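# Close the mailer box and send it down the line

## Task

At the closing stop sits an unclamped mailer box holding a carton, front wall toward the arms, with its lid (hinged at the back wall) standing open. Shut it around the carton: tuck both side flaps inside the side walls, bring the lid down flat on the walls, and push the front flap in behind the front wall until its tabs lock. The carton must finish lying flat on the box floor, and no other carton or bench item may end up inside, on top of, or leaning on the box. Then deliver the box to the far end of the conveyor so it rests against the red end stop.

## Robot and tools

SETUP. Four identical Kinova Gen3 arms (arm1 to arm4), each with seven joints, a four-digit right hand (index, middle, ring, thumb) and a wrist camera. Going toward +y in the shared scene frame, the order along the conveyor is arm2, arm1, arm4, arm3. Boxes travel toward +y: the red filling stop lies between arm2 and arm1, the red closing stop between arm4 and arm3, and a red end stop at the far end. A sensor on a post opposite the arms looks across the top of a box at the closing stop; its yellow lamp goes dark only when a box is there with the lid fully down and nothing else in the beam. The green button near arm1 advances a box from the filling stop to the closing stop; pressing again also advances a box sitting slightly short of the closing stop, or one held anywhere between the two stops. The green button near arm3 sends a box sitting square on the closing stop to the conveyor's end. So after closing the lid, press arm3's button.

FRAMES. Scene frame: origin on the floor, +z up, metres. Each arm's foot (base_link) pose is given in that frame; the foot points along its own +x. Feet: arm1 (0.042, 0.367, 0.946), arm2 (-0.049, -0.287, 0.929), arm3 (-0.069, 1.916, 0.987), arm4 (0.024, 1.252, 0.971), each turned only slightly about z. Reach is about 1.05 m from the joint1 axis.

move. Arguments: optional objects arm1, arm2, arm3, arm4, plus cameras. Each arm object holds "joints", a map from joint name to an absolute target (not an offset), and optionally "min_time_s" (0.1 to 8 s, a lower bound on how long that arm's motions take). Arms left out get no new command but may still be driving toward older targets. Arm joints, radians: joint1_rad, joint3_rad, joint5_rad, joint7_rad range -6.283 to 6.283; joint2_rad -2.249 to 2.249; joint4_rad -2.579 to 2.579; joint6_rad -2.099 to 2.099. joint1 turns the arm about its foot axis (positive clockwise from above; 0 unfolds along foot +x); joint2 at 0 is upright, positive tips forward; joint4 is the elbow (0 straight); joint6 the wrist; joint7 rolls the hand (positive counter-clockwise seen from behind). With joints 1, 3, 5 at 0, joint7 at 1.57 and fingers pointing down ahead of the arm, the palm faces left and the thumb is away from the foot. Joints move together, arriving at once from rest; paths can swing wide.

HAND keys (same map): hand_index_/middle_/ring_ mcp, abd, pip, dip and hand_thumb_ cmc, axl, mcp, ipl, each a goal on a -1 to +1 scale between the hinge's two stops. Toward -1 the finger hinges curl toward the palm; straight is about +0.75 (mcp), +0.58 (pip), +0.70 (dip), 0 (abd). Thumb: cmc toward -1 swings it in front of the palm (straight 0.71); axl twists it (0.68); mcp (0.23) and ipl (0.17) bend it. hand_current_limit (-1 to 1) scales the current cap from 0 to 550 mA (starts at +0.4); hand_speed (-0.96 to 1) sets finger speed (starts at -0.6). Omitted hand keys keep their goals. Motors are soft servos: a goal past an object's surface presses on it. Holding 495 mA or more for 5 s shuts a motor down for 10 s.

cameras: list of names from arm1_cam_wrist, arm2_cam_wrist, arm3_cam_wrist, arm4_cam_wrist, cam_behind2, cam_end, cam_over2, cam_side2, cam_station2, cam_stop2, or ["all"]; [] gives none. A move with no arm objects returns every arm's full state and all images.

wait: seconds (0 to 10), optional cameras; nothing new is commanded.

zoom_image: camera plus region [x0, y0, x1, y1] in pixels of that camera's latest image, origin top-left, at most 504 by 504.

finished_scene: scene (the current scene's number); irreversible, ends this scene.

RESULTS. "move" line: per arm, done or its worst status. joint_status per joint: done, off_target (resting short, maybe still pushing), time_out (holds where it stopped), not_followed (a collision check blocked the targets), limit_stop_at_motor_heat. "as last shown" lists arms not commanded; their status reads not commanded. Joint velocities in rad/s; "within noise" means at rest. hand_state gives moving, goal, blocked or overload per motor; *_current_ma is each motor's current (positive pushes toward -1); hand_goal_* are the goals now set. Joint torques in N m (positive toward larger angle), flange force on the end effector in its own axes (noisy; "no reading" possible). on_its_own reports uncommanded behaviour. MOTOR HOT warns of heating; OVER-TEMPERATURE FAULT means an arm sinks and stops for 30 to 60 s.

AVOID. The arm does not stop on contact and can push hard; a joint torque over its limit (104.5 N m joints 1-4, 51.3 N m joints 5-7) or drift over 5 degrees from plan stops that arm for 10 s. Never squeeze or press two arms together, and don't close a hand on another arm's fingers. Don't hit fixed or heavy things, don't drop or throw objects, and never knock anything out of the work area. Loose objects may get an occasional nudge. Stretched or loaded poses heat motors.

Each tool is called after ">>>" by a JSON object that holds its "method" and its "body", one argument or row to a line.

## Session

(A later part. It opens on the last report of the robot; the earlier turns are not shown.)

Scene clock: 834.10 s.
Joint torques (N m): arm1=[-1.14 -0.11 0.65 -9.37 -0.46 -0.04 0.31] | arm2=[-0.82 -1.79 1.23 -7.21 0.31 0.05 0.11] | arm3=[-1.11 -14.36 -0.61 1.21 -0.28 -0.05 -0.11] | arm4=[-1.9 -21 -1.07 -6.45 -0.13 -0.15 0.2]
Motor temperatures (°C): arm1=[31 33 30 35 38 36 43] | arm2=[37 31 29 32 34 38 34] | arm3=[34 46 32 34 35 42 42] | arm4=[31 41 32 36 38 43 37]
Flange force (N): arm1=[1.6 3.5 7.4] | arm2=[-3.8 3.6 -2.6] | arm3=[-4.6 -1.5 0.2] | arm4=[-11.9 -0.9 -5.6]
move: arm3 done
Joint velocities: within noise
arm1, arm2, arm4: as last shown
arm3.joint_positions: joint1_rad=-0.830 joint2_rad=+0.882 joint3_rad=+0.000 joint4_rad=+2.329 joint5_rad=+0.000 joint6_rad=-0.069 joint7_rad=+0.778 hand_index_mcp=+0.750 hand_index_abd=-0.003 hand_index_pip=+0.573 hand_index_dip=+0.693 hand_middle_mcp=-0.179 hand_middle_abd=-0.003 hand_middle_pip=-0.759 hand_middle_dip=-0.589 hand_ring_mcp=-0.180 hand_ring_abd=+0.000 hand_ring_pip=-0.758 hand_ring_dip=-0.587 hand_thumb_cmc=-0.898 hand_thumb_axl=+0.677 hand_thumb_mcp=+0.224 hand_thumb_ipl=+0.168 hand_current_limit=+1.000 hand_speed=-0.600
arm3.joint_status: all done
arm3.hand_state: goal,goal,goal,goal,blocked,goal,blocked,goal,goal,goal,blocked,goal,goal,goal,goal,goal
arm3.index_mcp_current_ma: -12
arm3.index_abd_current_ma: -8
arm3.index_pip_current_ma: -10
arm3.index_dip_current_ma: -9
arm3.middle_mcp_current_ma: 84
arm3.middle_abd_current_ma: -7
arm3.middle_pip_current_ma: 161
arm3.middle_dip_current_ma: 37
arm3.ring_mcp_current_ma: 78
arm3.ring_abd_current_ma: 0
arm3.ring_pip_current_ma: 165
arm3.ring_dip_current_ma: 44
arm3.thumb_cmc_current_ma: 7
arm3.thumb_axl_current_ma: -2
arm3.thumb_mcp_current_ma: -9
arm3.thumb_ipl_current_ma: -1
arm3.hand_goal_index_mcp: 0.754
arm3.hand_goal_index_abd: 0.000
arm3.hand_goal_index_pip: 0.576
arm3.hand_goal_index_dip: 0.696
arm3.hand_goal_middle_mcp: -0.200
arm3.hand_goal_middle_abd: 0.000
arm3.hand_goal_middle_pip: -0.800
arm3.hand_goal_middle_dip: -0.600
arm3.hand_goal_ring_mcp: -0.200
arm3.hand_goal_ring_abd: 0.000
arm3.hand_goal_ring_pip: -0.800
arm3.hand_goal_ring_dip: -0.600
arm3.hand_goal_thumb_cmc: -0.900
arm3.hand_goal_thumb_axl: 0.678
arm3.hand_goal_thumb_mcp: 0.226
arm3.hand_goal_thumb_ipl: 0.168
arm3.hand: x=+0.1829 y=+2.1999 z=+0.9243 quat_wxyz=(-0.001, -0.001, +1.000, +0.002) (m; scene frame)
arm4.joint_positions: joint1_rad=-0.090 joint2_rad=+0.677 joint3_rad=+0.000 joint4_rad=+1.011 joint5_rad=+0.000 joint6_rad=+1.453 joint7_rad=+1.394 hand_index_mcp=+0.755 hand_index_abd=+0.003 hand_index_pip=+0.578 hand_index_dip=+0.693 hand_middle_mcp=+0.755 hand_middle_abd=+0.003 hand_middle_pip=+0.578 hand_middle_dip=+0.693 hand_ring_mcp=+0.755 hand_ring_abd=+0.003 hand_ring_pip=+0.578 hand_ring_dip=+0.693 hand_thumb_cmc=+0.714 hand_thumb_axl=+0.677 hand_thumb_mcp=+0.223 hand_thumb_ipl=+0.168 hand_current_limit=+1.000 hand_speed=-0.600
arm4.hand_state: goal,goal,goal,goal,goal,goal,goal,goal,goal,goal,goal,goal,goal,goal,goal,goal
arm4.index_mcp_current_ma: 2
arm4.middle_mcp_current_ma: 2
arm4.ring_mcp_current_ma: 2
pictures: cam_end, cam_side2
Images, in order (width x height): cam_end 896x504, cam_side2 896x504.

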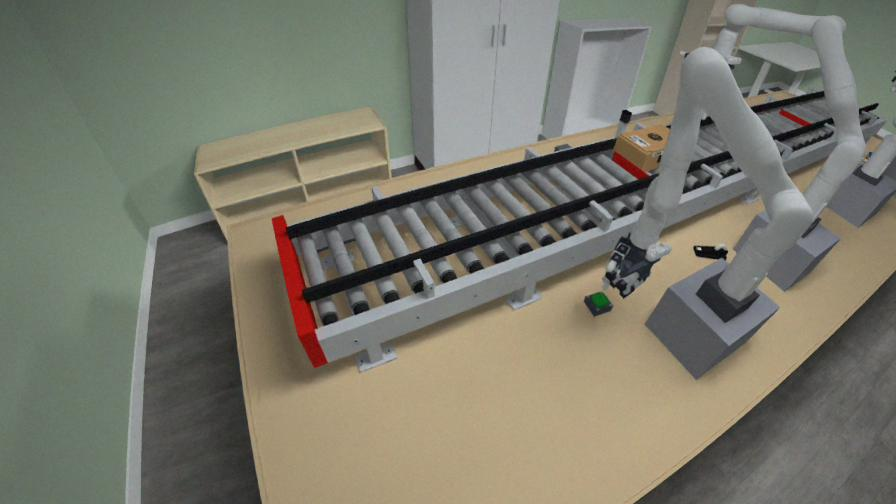

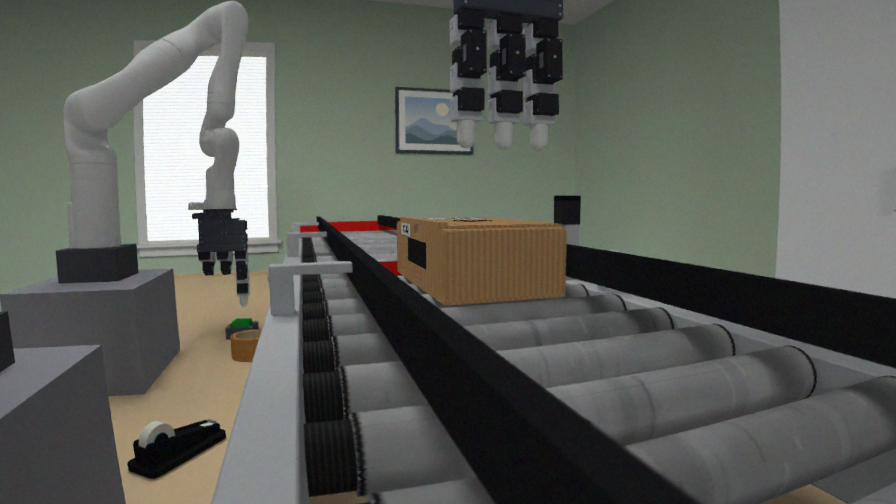

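>>> {"method": "move", "body": {
  "arm3": {"joints":{"joint1_rad":-0.8486,"joint2_rad":0.9932,"joint4_rad":2.2983,"joint6_rad":-0.1499,"joint7_rad":0.7594},"min_time_s":1.5},
  "cameras": ["cam_end","cam_side2","cam_over2"]
}}

>>> {"method": "zoom_image", "body": {
  "camera": "cam_end",
  "region": [560, 240, 680, 330]
}}

>>> {"method": "zoom_image", "body": {
  "camera": "cam_side2",
  "region": [180, 220, 340, 380]
}}

Scene clock: 854.87 s.
Joint torques (N m): arm1=[-1.15 -0.08 0.63 -9.39 -0.47 -0.06 0.33] | arm2=[-0.78 -1.8 1.2 -7.21 0.3 0.05 0.12] | arm3=[-1.14 -14.97 -0.57 1.88 -0.3 -0.05 -0.09] | arm4=[-1.97 -21.1 -1.01 -6.54 -0.16 -0.18 0.19]
Motor temperatures (°C): arm1=[31 33 30 35 38 36 43] | arm2=[37 31 29 32 34 38 34] | arm3=[34 45 32 34 35 42 42] | arm4=[31 41 32 36 38 43 37]
Flange force (N): arm1=[1.7 3.5 7.4] | arm2=[-3.8 3.5 -2.7] | arm3=[-4.6 -1.5 0.4] | arm4=[-11.7 -1.0 -5.4]
move: arm3 done
Joint velocities: within noise
arm1.joint_positions: joint1_rad=-0.755 joint2_rad=-0.367 joint3_rad=-0.112 joint4_rad=+1.456 joint5_rad=-0.009 joint6_rad=+1.985 joint7_rad=+1.856 hand_index_mcp=+0.753 hand_index_abd=+0.000 hand_index_pip=+0.577 hand_index_dip=+0.696 hand_middle_mcp=+0.753 hand_middle_abd=+0.000 hand_middle_pip=+0.577 hand_middle_dip=+0.696 hand_ring_mcp=+0.753 hand_ring_abd=+0.000 hand_ring_pip=+0.577 hand_ring_dip=+0.696 hand_thumb_cmc=+0.714 hand_thumb_axl=+0.677 hand_thumb_mcp=+0.224 hand_thumb_ipl=+0.168 hand_current_limit=+0.400 hand_speed=-0.600
arm1.joint_status: not commanded
arm1.hand_state: goal,goal,goal,goal,goal,goal,goal,goal,goal,goal,goal,goal,goal,goal,goal,goal
arm1.index_mcp_current_ma: -2
arm1.index_abd_current_ma: 0
arm1.index_pip_current_ma: 2
arm1.index_dip_current_ma: 0
arm1.middle_mcp_current_ma: -2
arm1.middle_abd_current_ma: 0
arm1.middle_pip_current_ma: 2
arm1.middle_dip_current_ma: 0
arm1.ring_mcp_current_ma: -2
arm1.ring_abd_current_ma: 0
arm1.ring_pip_current_ma: 2
arm1.ring_dip_current_ma: 0
arm1.thumb_cmc_current_ma: 1
arm1.thumb_axl_current_ma: -2
arm1.thumb_mcp_current_ma: -9
arm1.thumb_ipl_current_ma: -1
arm1.hand_goal_index_mcp: 0.754
arm1.hand_goal_index_abd: 0.000
arm1.hand_goal_index_pip: 0.576
arm1.hand_goal_index_dip: 0.696
arm1.hand_goal_middle_mcp: 0.754
arm1.hand_goal_middle_abd: 0.000
arm1.hand_goal_middle_pip: 0.576
arm1.hand_goal_middle_dip: 0.696
arm1.hand_goal_ring_mcp: 0.754
arm1.hand_goal_ring_abd: 0.000
arm1.hand_goal_ring_pip: 0.576
arm1.hand_goal_ring_dip: 0.696
arm1.hand_goal_thumb_cmc: 0.714
arm1.hand_goal_thumb_axl: 0.678
arm1.hand_goal_thumb_mcp: 0.226
arm1.hand_goal_thumb_ipl: 0.168
arm1.hand: x=+0.0709 y=+0.5213 z=+1.4675 quat_wxyz=(+0.037, -0.577, +0.816, +0.003) (m; scene frame)
arm2.joint_positions: joint1_rad=-0.036 joint2_rad=-0.355 joint3_rad=-0.113 joint4_rad=+1.468 joint5_rad=-0.026 joint6_rad=+2.028 joint7_rad=+1.748 hand_index_mcp=+0.753 hand_index_abd=+0.000 hand_index_pip=+0.577 hand_index_dip=+0.696 hand_middle_mcp=+0.753 hand_middle_abd=+0.000 hand_middle_pip=+0.577 hand_middle_dip=+0.696 hand_ring_mcp=+0.753 hand_ring_abd=+0.000 hand_ring_pip=+0.577 hand_ring_dip=+0.696 hand_thumb_cmc=+0.714 hand_thumb_axl=+0.677 hand_thumb_mcp=+0.224 hand_thumb_ipl=+0.168 hand_current_limit=+0.400 hand_speed=-0.600
arm2.joint_status: not commanded
arm2.hand_state: goal,goal,goal,goal,goal,overload,goal,goal,goal,goal,goal,goal,goal,goal,goal,goal
arm2.index_mcp_current_ma: -2
arm2.index_abd_current_ma: 0
arm2.index_pip_current_ma: 2
arm2.index_dip_current_ma: 0
arm2.middle_mcp_current_ma: -2
arm2.middle_abd_current_ma: 0
arm2.middle_pip_current_ma: 2
arm2.middle_dip_current_ma: 0
arm2.ring_mcp_current_ma: -2
arm2.ring_abd_current_ma: 0
arm2.ring_pip_current_ma: 2
arm2.ring_dip_current_ma: 0
arm2.thumb_cmc_current_ma: 1
arm2.thumb_axl_current_ma: -2
arm2.thumb_mcp_current_ma: -8
arm2.thumb_ipl_current_ma: -1
arm2.hand_goal_index_mcp: 0.754
arm2.hand_goal_index_abd: 0.000
arm2.hand_goal_index_pip: 0.576
arm2.hand_goal_index_dip: 0.696
arm2.hand_goal_middle_mcp: 0.754
arm2.hand_goal_middle_abd: 0.000
arm2.hand_goal_middle_pip: 0.576
arm2.hand_goal_middle_dip: 0.696
arm2.hand_goal_ring_mcp: 0.754
arm2.hand_goal_ring_abd: 0.000
arm2.hand_goal_ring_pip: 0.576
arm2.hand_goal_ring_dip: 0.696
arm2.hand_goal_thumb_cmc: 0.714
arm2.hand_goal_thumb_axl: 0.678
arm2.hand_goal_thumb_mcp: 0.226
arm2.hand_goal_thumb_ipl: 0.168
arm2.hand: x=+0.0894 y=-0.2025 z=+1.4448 quat_wxyz=(-0.001, -0.113, +0.994, -0.008) (m; scene frame)
arm3.joint_positions: joint1_rad=-0.849 joint2_rad=+0.993 joint3_rad=+0.000 joint4_rad=+2.298 joint5_rad=+0.000 joint6_rad=-0.150 joint7_rad=+0.759 hand_index_mcp=+0.750 hand_index_abd=-0.003 hand_index_pip=+0.573 hand_index_dip=+0.693 hand_middle_mcp=-0.179 hand_middle_abd=-0.003 hand_middle_pip=-0.759 hand_middle_dip=-0.589 hand_ring_mcp=-0.180 hand_ring_abd=+0.000 hand_ring_pip=-0.758 hand_ring_dip=-0.587 hand_thumb_cmc=-0.898 hand_thumb_axl=+0.677 hand_thumb_mcp=+0.224 hand_thumb_ipl=+0.168 hand_current_limit=+1.000 hand_speed=-0.600
arm3.joint_status: all done
arm3.hand_state: goal,goal,goal,goal,blocked,goal,blocked,goal,goal,goal,blocked,goal,goal,goal,goal,goal
arm3.index_mcp_current_ma: -12
arm3.index_abd_current_ma: -8
arm3.index_pip_current_ma: -10
arm3.index_dip_current_ma: -9
arm3.middle_mcp_current_ma: 84
arm3.middle_abd_current_ma: -7
arm3.middle_pip_current_ma: 161
arm3.middle_dip_current_ma: 37
arm3.ring_mcp_current_ma: 78
arm3.ring_abd_current_ma: 0
arm3.ring_pip_current_ma: 165
arm3.ring_dip_current_ma: 44
arm3.thumb_cmc_current_ma: 7
arm3.thumb_axl_current_ma: -2
arm3.thumb_mcp_current_ma: -9
arm3.thumb_ipl_current_ma: -1
arm3.hand_goal_index_mcp: 0.754
arm3.hand_goal_index_abd: 0.000
arm3.hand_goal_index_pip: 0.576
arm3.hand_goal_index_dip: 0.696
arm3.hand_goal_middle_mcp: -0.200
arm3.hand_goal_middle_abd: 0.000
arm3.hand_goal_middle_pip: -0.800
arm3.hand_goal_middle_dip: -0.600
arm3.hand_goal_ring_mcp: -0.200
arm3.hand_goal_ring_abd: 0.000
arm3.hand_goal_ring_pip: -0.800
arm3.hand_goal_ring_dip: -0.600
arm3.hand_goal_thumb_cmc: -0.900
arm3.hand_goal_thumb_axl: 0.678
arm3.hand_goal_thumb_mcp: 0.226
arm3.hand_goal_thumb_ipl: 0.168
arm3.hand: x=+0.1808 y=+2.2061 z=+0.8893 quat_wxyz=(-0.001, -0.001, +1.000, +0.002) (m; scene frame)
arm4: as last shown
pictures: cam_end, cam_over2, cam_side2
Images, in order (width x height): cam_end 896x504, cam_over2 896x504, cam_side2 896x504.

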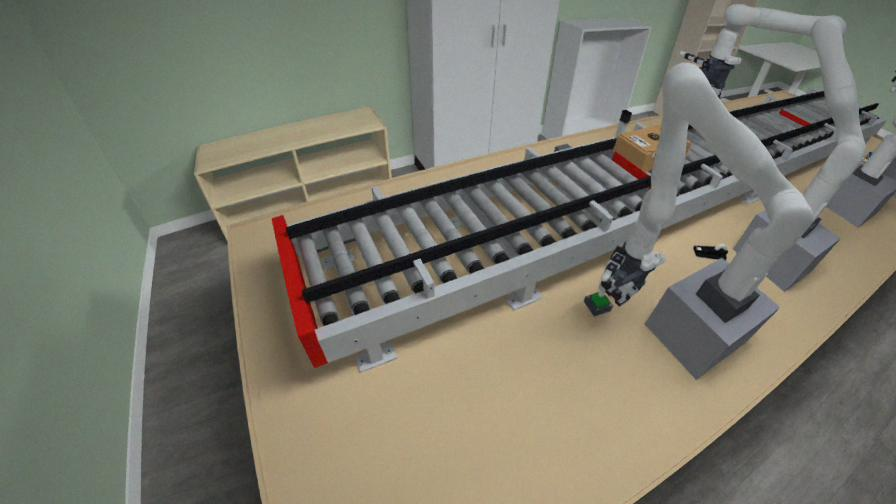

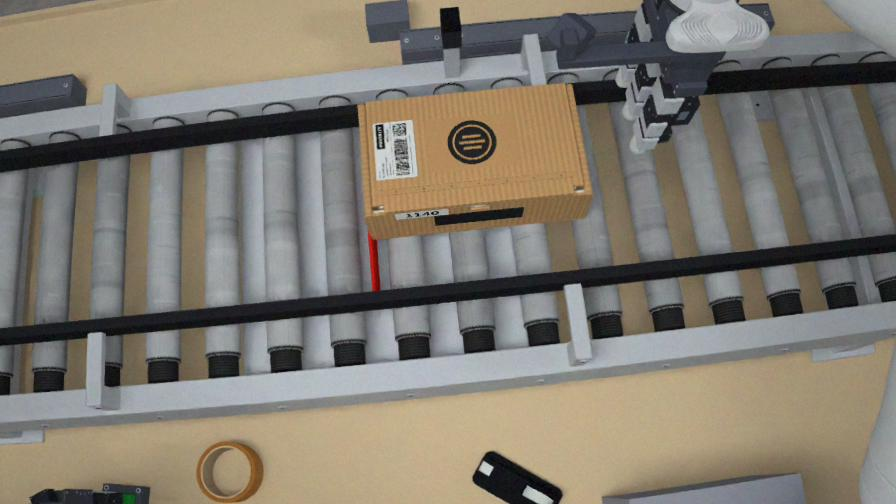

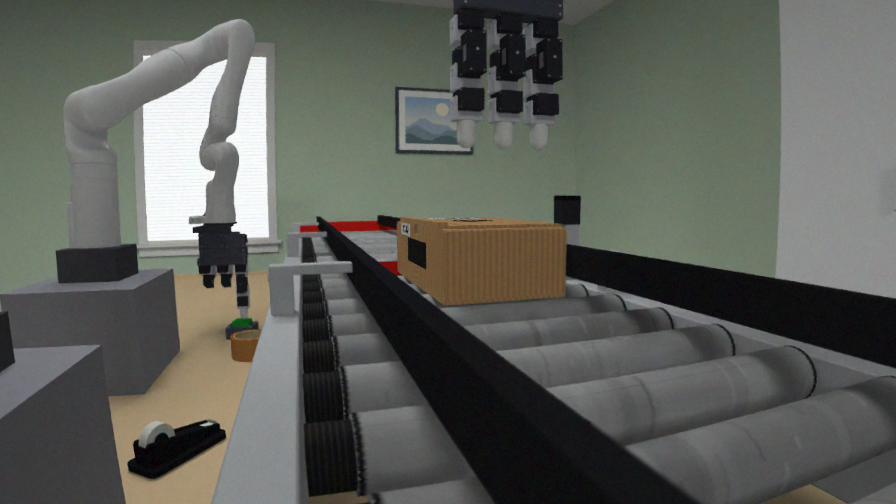

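Scaled by 4.200 from the camera's 896x504 image, which has a finer 1280x720 frame.

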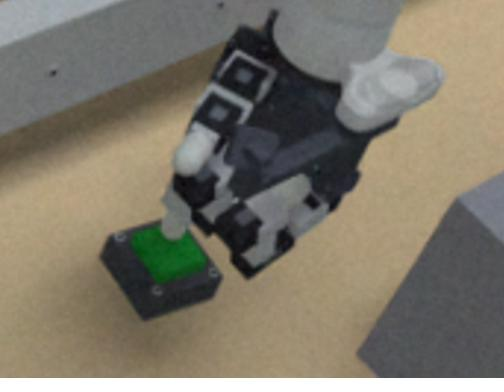

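Scaled by 3.150 from the camera's 896x504 image, which has a finer 1280x720 frame.

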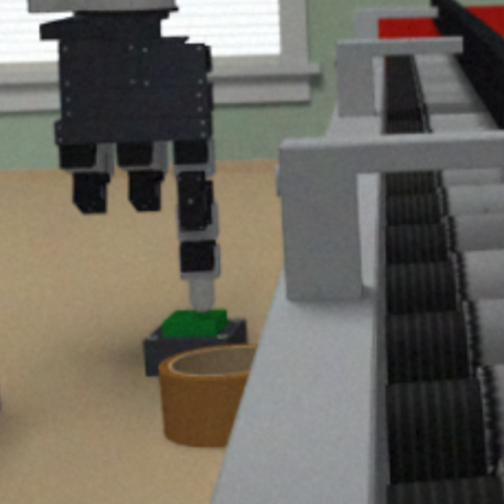

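Good alignment. Press.

>>> {"method": "move", "body": {
  "arm3": {"joints":{"joint2_rad":1.0554,"joint4_rad":2.2802,"joint6_rad":-0.1940},"min_time_s":1.5},
  "cameras": ["cam_end","cam_station2"]
}}

Scene clock: 860.00 s.
Joint torques (N m): arm1=[-1.14 -0.11 0.67 -9.4 -0.48 -0.06 0.34] | arm2=[-0.84 -1.77 1.17 -7.21 0.28 0.04 0.12] | arm3=[-2.18 49.24 -9.1 -0.18 1 7.62 -0.07] | arm4=[-1.88 -21.14 -1.13 -6.39 -0.14 -0.18 0.19]
Motor temperatures (°C): arm1=[31 33 30 35 38 36 43] | arm2=[37 31 29 32 34 38 34] | arm3=[34 45 32 34 35 42 42] | arm4=[31 41 32 36 38 43 37]
Flange force (N): arm1=[1.6 3.6 7.4] | arm2=[-3.7 3.5 -2.7] | arm3=[-9.7 -1.3 -184.1] | arm4=[-12.6 -0.8 -5.8]
move: arm3 done
Joint velocities: within noise
arm1, arm2, arm4: as last shown
arm3.joint_positions: joint1_rad=-0.849 joint2_rad=+1.054 joint3_rad=+0.000 joint4_rad=+2.280 joint5_rad=+0.000 joint6_rad=-0.194 joint7_rad=+0.759 hand_index_mcp=+0.758 hand_index_abd=-0.039 hand_index_pip=+0.596 hand_index_dip=+0.690 hand_middle_mcp=-0.179 hand_middle_abd=-0.003 hand_middle_pip=-0.759 hand_middle_dip=-0.589 hand_ring_mcp=-0.180 hand_ring_abd=+0.000 hand_ring_pip=-0.758 hand_ring_dip=-0.587 hand_thumb_cmc=-0.898 hand_thumb_axl=+0.677 hand_thumb_mcp=+0.224 hand_thumb_ipl=+0.168 hand_current_limit=+1.000 hand_speed=-0.600
arm3.joint_status: all done
arm3.hand_state: goal,blocked,blocked,goal,blocked,goal,blocked,goal,goal,goal,blocked,goal,goal,goal,goal,goal
arm3.index_mcp_current_ma: 15
arm3.index_abd_current_ma: -133
arm3.index_pip_current_ma: 73
arm3.index_dip_current_ma: -20
arm3.middle_mcp_current_ma: 84
arm3.middle_abd_current_ma: -7
arm3.middle_pip_current_ma: 161
arm3.middle_dip_current_ma: 38
arm3.ring_mcp_current_ma: 78
arm3.ring_abd_current_ma: 0
arm3.ring_pip_current_ma: 165
arm3.ring_dip_current_ma: 44
arm3.thumb_cmc_current_ma: 7
arm3.thumb_axl_current_ma: -2
arm3.thumb_mcp_current_ma: -9
arm3.thumb_ipl_current_ma: -1
arm3.hand_goal_index_mcp: 0.754
arm3.hand_goal_index_abd: 0.000
arm3.hand_goal_index_pip: 0.576
arm3.hand_goal_index_dip: 0.696
arm3.hand_goal_middle_mcp: -0.200
arm3.hand_goal_middle_abd: 0.000
arm3.hand_goal_middle_pip: -0.800
arm3.hand_goal_middle_dip: -0.600
arm3.hand_goal_ring_mcp: -0.200
arm3.hand_goal_ring_abd: 0.000
arm3.hand_goal_ring_pip: -0.800
arm3.hand_goal_ring_dip: -0.600
arm3.hand_goal_thumb_cmc: -0.900
arm3.hand_goal_thumb_axl: 0.678
arm3.hand_goal_thumb_mcp: 0.226
arm3.hand_goal_thumb_ipl: 0.168
arm3.hand: x=+0.1812 y=+2.2066 z=+0.8700 quat_wxyz=(-0.001, -0.001, +1.000, +0.002) (m; scene frame)
pictures: cam_end, cam_station2
Images, in order (width x height): cam_end 896x504, cam_station2 896x504.

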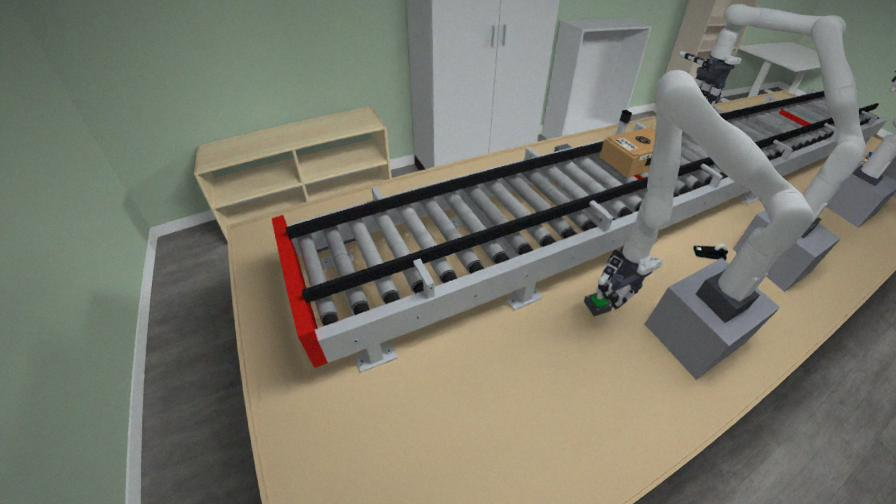

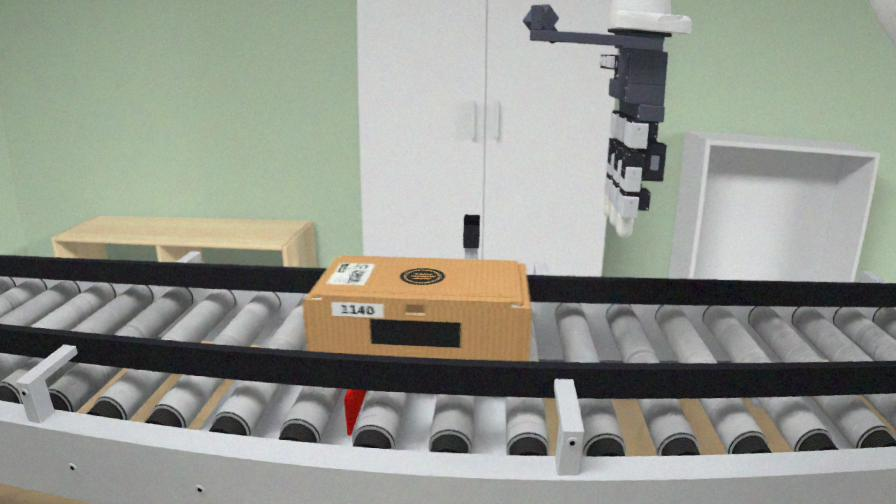

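Box is moving. Raise arm3.

>>> {"method": "move", "body": {
  "arm3": {"joints":{"joint2_rad":0.8817,"joint4_rad":2.3290,"joint6_rad":-0.0691},"min_time_s":1.5},
  "cameras": []
}}

>>> {"method": "move", "body": {
  "arm3": {"joints":{"joint1_rad":-0.8302,"joint2_rad":0.3485,"joint4_rad":2.0985,"joint6_rad":0.6946,"joint7_rad":0.7778},"min_time_s":2},
  "cameras": ["cam_end"]
}}

>>> {"method": "wait", "body": {
  "seconds": 5,
  "cameras": ["cam_end"]
}}

Scene clock: 867.23 s.
Joint torques (N m): arm1=[-1.14 -0.12 0.65 -9.4 -0.45 -0.05 0.33] | arm2=[-0.85 -1.74 1.2 -7.18 0.31 0.04 0.09] | arm3=[-1.01 -14.37 -0.54 1.17 -0.23 -0.08 -0.15] | arm4=[-1.92 -21.13 -1.05 -6.53 -0.14 -0.18 0.15]
Motor temperatures (°C): arm1=[31 33 30 35 38 36 43] | arm2=[37 31 29 32 34 38 34] | arm3=[34 46 32 34 35 42 42] | arm4=[31 41 32 36 38 43 37]
Flange force (N): arm1=[1.6 3.5 7.5] | arm2=[-3.6 3.5 -2.7] | arm3=[-4.4 -1.2 0.1] | arm4=[-11.9 -1.0 -5.4]
move: arm3 done
Joint velocities: within noise
arm1, arm2, arm4: as last shown
arm3.joint_positions: joint1_rad=-0.849 joint2_rad=+0.882 joint3_rad=+0.000 joint4_rad=+2.329 joint5_rad=+0.000 joint6_rad=-0.069 joint7_rad=+0.759 hand_index_mcp=+0.750 hand_index_abd=-0.002 hand_index_pip=+0.577 hand_index_dip=+0.693 hand_middle_mcp=-0.179 hand_middle_abd=-0.003 hand_middle_pip=-0.759 hand_middle_dip=-0.589 hand_ring_mcp=-0.180 hand_ring_abd=+0.000 hand_ring_pip=-0.758 hand_ring_dip=-0.587 hand_thumb_cmc=-0.898 hand_thumb_axl=+0.677 hand_thumb_mcp=+0.224 hand_thumb_ipl=+0.168 hand_current_limit=+1.000 hand_speed=-0.600
arm3.joint_status: all done
arm3.hand_state: goal,goal,goal,goal,blocked,goal,blocked,goal,goal,goal,blocked,goal,goal,goal,goal,goal
arm3.index_mcp_current_ma: -14
arm3.index_abd_current_ma: -4
arm3.index_pip_current_ma: 2
arm3.index_dip_current_ma: -9
arm3.middle_mcp_current_ma: 84
arm3.middle_abd_current_ma: -7
arm3.middle_pip_current_ma: 161
arm3.middle_dip_current_ma: 38
arm3.ring_mcp_current_ma: 78
arm3.ring_abd_current_ma: 0
arm3.ring_pip_current_ma: 165
arm3.ring_dip_current_ma: 44
arm3.thumb_cmc_current_ma: 6
arm3.thumb_axl_current_ma: -2
arm3.thumb_mcp_current_ma: -9
arm3.thumb_ipl_current_ma: -1
arm3.hand_goal_index_mcp: 0.754
arm3.hand_goal_index_abd: 0.000
arm3.hand_goal_index_pip: 0.576
arm3.hand_goal_index_dip: 0.696
arm3.hand_goal_middle_mcp: -0.200
arm3.hand_goal_middle_abd: 0.000
arm3.hand_goal_middle_pip: -0.800
arm3.hand_goal_middle_dip: -0.600
arm3.hand_goal_ring_mcp: -0.200
arm3.hand_goal_ring_abd: 0.000
arm3.hand_goal_ring_pip: -0.800
arm3.hand_goal_ring_dip: -0.600
arm3.hand_goal_thumb_cmc: -0.900
arm3.hand_goal_thumb_axl: 0.678
arm3.hand_goal_thumb_mcp: 0.226
arm3.hand_goal_thumb_ipl: 0.168
arm3.hand: x=+0.1792 y=+2.2042 z=+0.9243 quat_wxyz=(-0.001, -0.001, +1.000, +0.002) (m; scene frame)
pictures: none
No camera images: "cameras" was empty.

Scene clock: 869.57 s.
Joint torques (N m): arm1=[-1.13 -0.13 0.64 -9.42 -0.45 -0.04 0.32] | arm2=[-0.81 -1.77 1.24 -7.2 0.3 0.04 0.1] | arm3=[-1.09 -11.9 -0.75 -4.73 -0.43 -0.11 -0.09] | arm4=[-1.88 -21.07 -1.09 -6.46 -0.21 -0.17 0.15]
Motor temperatures (°C): arm1=[31 33 30 35 38 36 43] | arm2=[37 31 29 32 34 38 34] | arm3=[34 46 32 34 35 42 42] | arm4=[31 41 32 36 38 43 37]
Flange force (N): arm1=[1.6 3.5 7.5] | arm2=[-3.7 3.6 -2.7] | arm3=[-3.7 -1.0 -1.3] | arm4=[-12.1 -0.9 -5.6]
move: arm3 done
Joint velocities: within noise
arm1, arm2, arm4: as last shown
arm3.joint_positions: joint1_rad=-0.830 joint2_rad=+0.349 joint3_rad=+0.000 joint4_rad=+2.098 joint5_rad=+0.000 joint6_rad=+0.695 joint7_rad=+0.778 hand_index_mcp=+0.750 hand_index_abd=-0.002 hand_index_pip=+0.577 hand_index_dip=+0.693 hand_middle_mcp=-0.179 hand_middle_abd=-0.003 hand_middle_pip=-0.759 hand_middle_dip=-0.589 hand_ring_mcp=-0.180 hand_ring_abd=+0.000 hand_ring_pip=-0.758 hand_ring_dip=-0.587 hand_thumb_cmc=-0.898 hand_thumb_axl=+0.677 hand_thumb_mcp=+0.224 hand_thumb_ipl=+0.168 hand_current_limit=+1.000 hand_speed=-0.600
arm3.joint_status: all done
arm3.hand_state: goal,goal,goal,goal,blocked,goal,blocked,goal,goal,goal,blocked,goal,goal,goal,goal,goal
arm3.index_mcp_current_ma: -13
arm3.index_abd_current_ma: -4
arm3.index_pip_current_ma: 2
arm3.index_dip_current_ma: -9
arm3.middle_mcp_current_ma: 84
arm3.middle_abd_current_ma: -7
arm3.middle_pip_current_ma: 161
arm3.middle_dip_current_ma: 38
arm3.ring_mcp_current_ma: 78
arm3.ring_abd_current_ma: 0
arm3.ring_pip_current_ma: 165
arm3.ring_dip_current_ma: 44
arm3.thumb_cmc_current_ma: 6
arm3.thumb_axl_current_ma: -2
arm3.thumb_mcp_current_ma: -9
arm3.thumb_ipl_current_ma: -1
arm3.hand_goal_index_mcp: 0.754
arm3.hand_goal_index_abd: 0.000
arm3.hand_goal_index_pip: 0.576
arm3.hand_goal_index_dip: 0.696
arm3.hand_goal_middle_mcp: -0.200
arm3.hand_goal_middle_abd: 0.000
arm3.hand_goal_middle_pip: -0.800
arm3.hand_goal_middle_dip: -0.600
arm3.hand_goal_ring_mcp: -0.200
arm3.hand_goal_ring_abd: 0.000
arm3.hand_goal_ring_pip: -0.800
arm3.hand_goal_ring_dip: -0.600
arm3.hand_goal_thumb_cmc: -0.900
arm3.hand_goal_thumb_axl: 0.678
arm3.hand_goal_thumb_mcp: 0.226
arm3.hand_goal_thumb_ipl: 0.168
arm3.hand: x=+0.2127 y=+2.2292 z=+1.1243 quat_wxyz=(-0.001, -0.001, +1.000, +0.002) (m; scene frame)
pictures: cam_end
Images, in order (width x height): cam_end 896x504.

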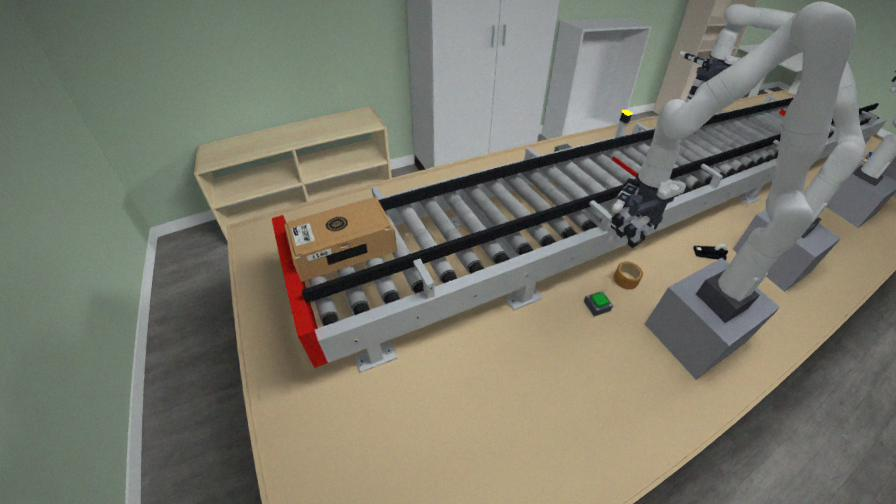

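Scene clock: 874.57 s.
Joint torques (N m): arm1=[-1.16 -0.11 0.64 -9.39 -0.46 -0.05 0.32] | arm2=[-0.81 -1.76 1.17 -7.19 0.31 0.04 0.1] | arm3=[-1.04 -11.89 -0.77 -4.78 -0.47 -0.03 -0.09] | arm4=[-1.85 -21.1 -0.98 -6.46 -0.08 -0.16 0.27]
Motor temperatures (°C): arm1=[31 33 30 35 38 36 43] | arm2=[37 31 29 32 34 38 34] | arm3=[34 46 32 34 35 42 42] | arm4=[31 41 32 36 38 43 37]
Flange force (N): arm1=[1.6 3.5 7.4] | arm2=[-3.7 3.4 -2.7] | arm3=[-3.5 -1.1 -1.0] | arm4=[-12.1 -0.6 -5.6]
Joint velocities: within noise
arm1.joint_positions: joint1_rad=-0.755 joint2_rad=-0.367 joint3_rad=-0.112 joint4_rad=+1.456 joint5_rad=-0.009 joint6_rad=+1.985 joint7_rad=+1.856 hand_index_mcp=+0.753 hand_index_abd=+0.000 hand_index_pip=+0.577 hand_index_dip=+0.696 hand_middle_mcp=+0.753 hand_middle_abd=+0.000 hand_middle_pip=+0.577 hand_middle_dip=+0.696 hand_ring_mcp=+0.753 hand_ring_abd=+0.000 hand_ring_pip=+0.577 hand_ring_dip=+0.696 hand_thumb_cmc=+0.714 hand_thumb_axl=+0.677 hand_thumb_mcp=+0.224 hand_thumb_ipl=+0.168 hand_current_limit=+0.400 hand_speed=-0.600
arm1.joint_status: not commanded
arm1.hand_state: goal,goal,goal,goal,goal,goal,goal,goal,goal,goal,goal,goal,goal,goal,goal,goal
arm1.index_mcp_current_ma: -2
arm1.index_abd_current_ma: 0
arm1.index_pip_current_ma: 2
arm1.index_dip_current_ma: 0
arm1.middle_mcp_current_ma: -2
arm1.middle_abd_current_ma: 0
arm1.middle_pip_current_ma: 2
arm1.middle_dip_current_ma: 0
arm1.ring_mcp_current_ma: -2
arm1.ring_abd_current_ma: 0
arm1.ring_pip_current_ma: 2
arm1.ring_dip_current_ma: 0
arm1.thumb_cmc_current_ma: 1
arm1.thumb_axl_current_ma: -2
arm1.thumb_mcp_current_ma: -9
arm1.thumb_ipl_current_ma: -1
arm1.hand_goal_index_mcp: 0.754
arm1.hand_goal_index_abd: 0.000
arm1.hand_goal_index_pip: 0.576
arm1.hand_goal_index_dip: 0.696
arm1.hand_goal_middle_mcp: 0.754
arm1.hand_goal_middle_abd: 0.000
arm1.hand_goal_middle_pip: 0.576
arm1.hand_goal_middle_dip: 0.696
arm1.hand_goal_ring_mcp: 0.754
arm1.hand_goal_ring_abd: 0.000
arm1.hand_goal_ring_pip: 0.576
arm1.hand_goal_ring_dip: 0.696
arm1.hand_goal_thumb_cmc: 0.714
arm1.hand_goal_thumb_axl: 0.678
arm1.hand_goal_thumb_mcp: 0.226
arm1.hand_goal_thumb_ipl: 0.168
arm1.hand: x=+0.0709 y=+0.5213 z=+1.4675 quat_wxyz=(+0.037, -0.577, +0.816, +0.003) (m; scene frame)
arm2.joint_positions: joint1_rad=-0.036 joint2_rad=-0.355 joint3_rad=-0.113 joint4_rad=+1.468 joint5_rad=-0.026 joint6_rad=+2.028 joint7_rad=+1.748 hand_index_mcp=+0.753 hand_index_abd=+0.000 hand_index_pip=+0.577 hand_index_dip=+0.696 hand_middle_mcp=+0.753 hand_middle_abd=+0.000 hand_middle_pip=+0.577 hand_middle_dip=+0.696 hand_ring_mcp=+0.753 hand_ring_abd=+0.000 hand_ring_pip=+0.577 hand_ring_dip=+0.696 hand_thumb_cmc=+0.714 hand_thumb_axl=+0.677 hand_thumb_mcp=+0.224 hand_thumb_ipl=+0.168 hand_current_limit=+0.400 hand_speed=-0.600
arm2.joint_status: not commanded
arm2.hand_state: goal,goal,goal,goal,goal,overload,goal,goal,goal,goal,goal,goal,goal,goal,goal,goal
arm2.index_mcp_current_ma: -2
arm2.index_abd_current_ma: 0
arm2.index_pip_current_ma: 2
arm2.index_dip_current_ma: 0
arm2.middle_mcp_current_ma: -2
arm2.middle_abd_current_ma: 0
arm2.middle_pip_current_ma: 2
arm2.middle_dip_current_ma: 0
arm2.ring_mcp_current_ma: -2
arm2.ring_abd_current_ma: 0
arm2.ring_pip_current_ma: 2
arm2.ring_dip_current_ma: 0
arm2.thumb_cmc_current_ma: 1
arm2.thumb_axl_current_ma: -2
arm2.thumb_mcp_current_ma: -8
arm2.thumb_ipl_current_ma: -1
arm2.hand_goal_index_mcp: 0.754
arm2.hand_goal_index_abd: 0.000
arm2.hand_goal_index_pip: 0.576
arm2.hand_goal_index_dip: 0.696
arm2.hand_goal_middle_mcp: 0.754
arm2.hand_goal_middle_abd: 0.000
arm2.hand_goal_middle_pip: 0.576
arm2.hand_goal_middle_dip: 0.696
arm2.hand_goal_ring_mcp: 0.754
arm2.hand_goal_ring_abd: 0.000
arm2.hand_goal_ring_pip: 0.576
arm2.hand_goal_ring_dip: 0.696
arm2.hand_goal_thumb_cmc: 0.714
arm2.hand_goal_thumb_axl: 0.678
arm2.hand_goal_thumb_mcp: 0.226
arm2.hand_goal_thumb_ipl: 0.168
arm2.hand: x=+0.0894 y=-0.2025 z=+1.4448 quat_wxyz=(-0.001, -0.113, +0.994, -0.008) (m; scene frame)
arm3.joint_positions: joint1_rad=-0.830 joint2_rad=+0.349 joint3_rad=+0.000 joint4_rad=+2.098 joint5_rad=+0.000 joint6_rad=+0.695 joint7_rad=+0.778 hand_index_mcp=+0.750 hand_index_abd=-0.002 hand_index_pip=+0.577 hand_index_dip=+0.693 hand_middle_mcp=-0.179 hand_middle_abd=-0.003 hand_middle_pip=-0.759 hand_middle_dip=-0.589 hand_ring_mcp=-0.180 hand_ring_abd=+0.000 hand_ring_pip=-0.758 hand_ring_dip=-0.587 hand_thumb_cmc=-0.898 hand_thumb_axl=+0.677 hand_thumb_mcp=+0.224 hand_thumb_ipl=+0.168 hand_current_limit=+1.000 hand_speed=-0.600
arm3.joint_status: all done
arm3.hand_state: goal,goal,goal,goal,blocked,goal,blocked,goal,goal,goal,blocked,goal,goal,goal,goal,goal
arm3.index_mcp_current_ma: -13
arm3.index_abd_current_ma: -4
arm3.index_pip_current_ma: 2
arm3.index_dip_current_ma: -9
arm3.middle_mcp_current_ma: 84
arm3.middle_abd_current_ma: -7
arm3.middle_pip_current_ma: 161
arm3.middle_dip_current_ma: 38
arm3.ring_mcp_current_ma: 78
arm3.ring_abd_current_ma: 0
arm3.ring_pip_current_ma: 165
arm3.ring_dip_current_ma: 44
arm3.thumb_cmc_current_ma: 6
arm3.thumb_axl_current_ma: -2
arm3.thumb_mcp_current_ma: -9
arm3.thumb_ipl_current_ma: -1
arm3.hand_goal_index_mcp: 0.754
arm3.hand_goal_index_abd: 0.000
arm3.hand_goal_index_pip: 0.576
arm3.hand_goal_index_dip: 0.696
arm3.hand_goal_middle_mcp: -0.200
arm3.hand_goal_middle_abd: 0.000
arm3.hand_goal_middle_pip: -0.800
arm3.hand_goal_middle_dip: -0.600
arm3.hand_goal_ring_mcp: -0.200
arm3.hand_goal_ring_abd: 0.000
arm3.hand_goal_ring_pip: -0.800
arm3.hand_goal_ring_dip: -0.600
arm3.hand_goal_thumb_cmc: -0.900
arm3.hand_goal_thumb_axl: 0.678
arm3.hand_goal_thumb_mcp: 0.226
arm3.hand_goal_thumb_ipl: 0.168
arm3.hand: x=+0.2127 y=+2.2292 z=+1.1243 quat_wxyz=(-0.001, -0.001, +1.000, +0.002) (m; scene frame)
arm4.joint_positions: joint1_rad=-0.090 joint2_rad=+0.677 joint3_rad=+0.000 joint4_rad=+1.011 joint5_rad=+0.000 joint6_rad=+1.453 joint7_rad=+1.394 hand_index_mcp=+0.755 hand_index_abd=+0.003 hand_index_pip=+0.578 hand_index_dip=+0.693 hand_middle_mcp=+0.755 hand_middle_abd=+0.003 hand_middle_pip=+0.578 hand_middle_dip=+0.693 hand_ring_mcp=+0.755 hand_ring_abd=+0.003 hand_ring_pip=+0.578 hand_ring_dip=+0.693 hand_thumb_cmc=+0.714 hand_thumb_axl=+0.677 hand_thumb_mcp=+0.223 hand_thumb_ipl=+0.168 hand_current_limit=+1.000 hand_speed=-0.600
arm4.joint_status: not commanded
arm4.hand_state: goal,goal,goal,goal,goal,goal,goal,goal,goal,goal,goal,goal,goal,goal,goal,goal
arm4.index_mcp_current_ma: 2
arm4.index_abd_current_ma: 5
arm4.index_pip_current_ma: 3
arm4.index_dip_current_ma: -5
arm4.middle_mcp_current_ma: 2
arm4.middle_abd_current_ma: 4
arm4.middle_pip_current_ma: 3
arm4.middle_dip_current_ma: -6
arm4.ring_mcp_current_ma: 2
arm4.ring_abd_current_ma: 4
arm4.ring_pip_current_ma: 3
arm4.ring_dip_current_ma: -4
arm4.thumb_cmc_current_ma: 0
arm4.thumb_axl_current_ma: -1
arm4.thumb_mcp_current_ma: -6
arm4.thumb_ipl_current_ma: 0
arm4.hand_goal_index_mcp: 0.754
arm4.hand_goal_index_abd: 0.000
arm4.hand_goal_index_pip: 0.576
arm4.hand_goal_index_dip: 0.696
arm4.hand_goal_middle_mcp: 0.754
arm4.hand_goal_middle_abd: 0.000
arm4.hand_goal_middle_pip: 0.576
arm4.hand_goal_middle_dip: 0.696
arm4.hand_goal_ring_mcp: 0.754
arm4.hand_goal_ring_abd: 0.000
arm4.hand_goal_ring_pip: 0.576
arm4.hand_goal_ring_dip: 0.696
arm4.hand_goal_thumb_cmc: 0.714
arm4.hand_goal_thumb_axl: 0.678
arm4.hand_goal_thumb_mcp: 0.226
arm4.hand_goal_thumb_ipl: 0.168
arm4.hand: x=+0.6170 y=+1.4099 z=+1.2497 quat_wxyz=(+0.002, +0.000, +1.000, +0.007) (m; scene frame)
wait: 5.00 s; at rest by 0.27 s
pictures: cam_end
Images, in order (width x height): cam_end 896x504.

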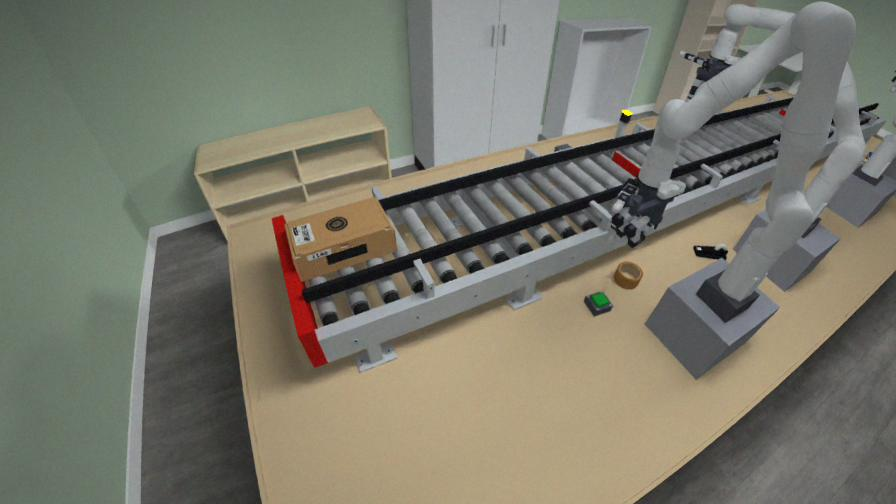

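>>> {"method": "zoom_image", "body": {
  "camera": "cam_end",
  "region": [260, 180, 420, 300]
}}

Scaled by 3.150 from the camera's 896x504 image, which has a finer 1280x720 frame.

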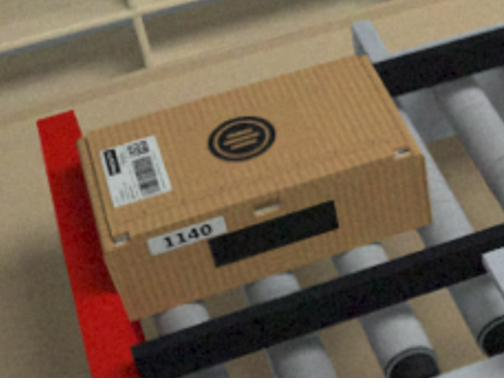

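>>> {"method": "finished_scene", "body": {
  "scene": 2
}}

The scene is finished: the task was done.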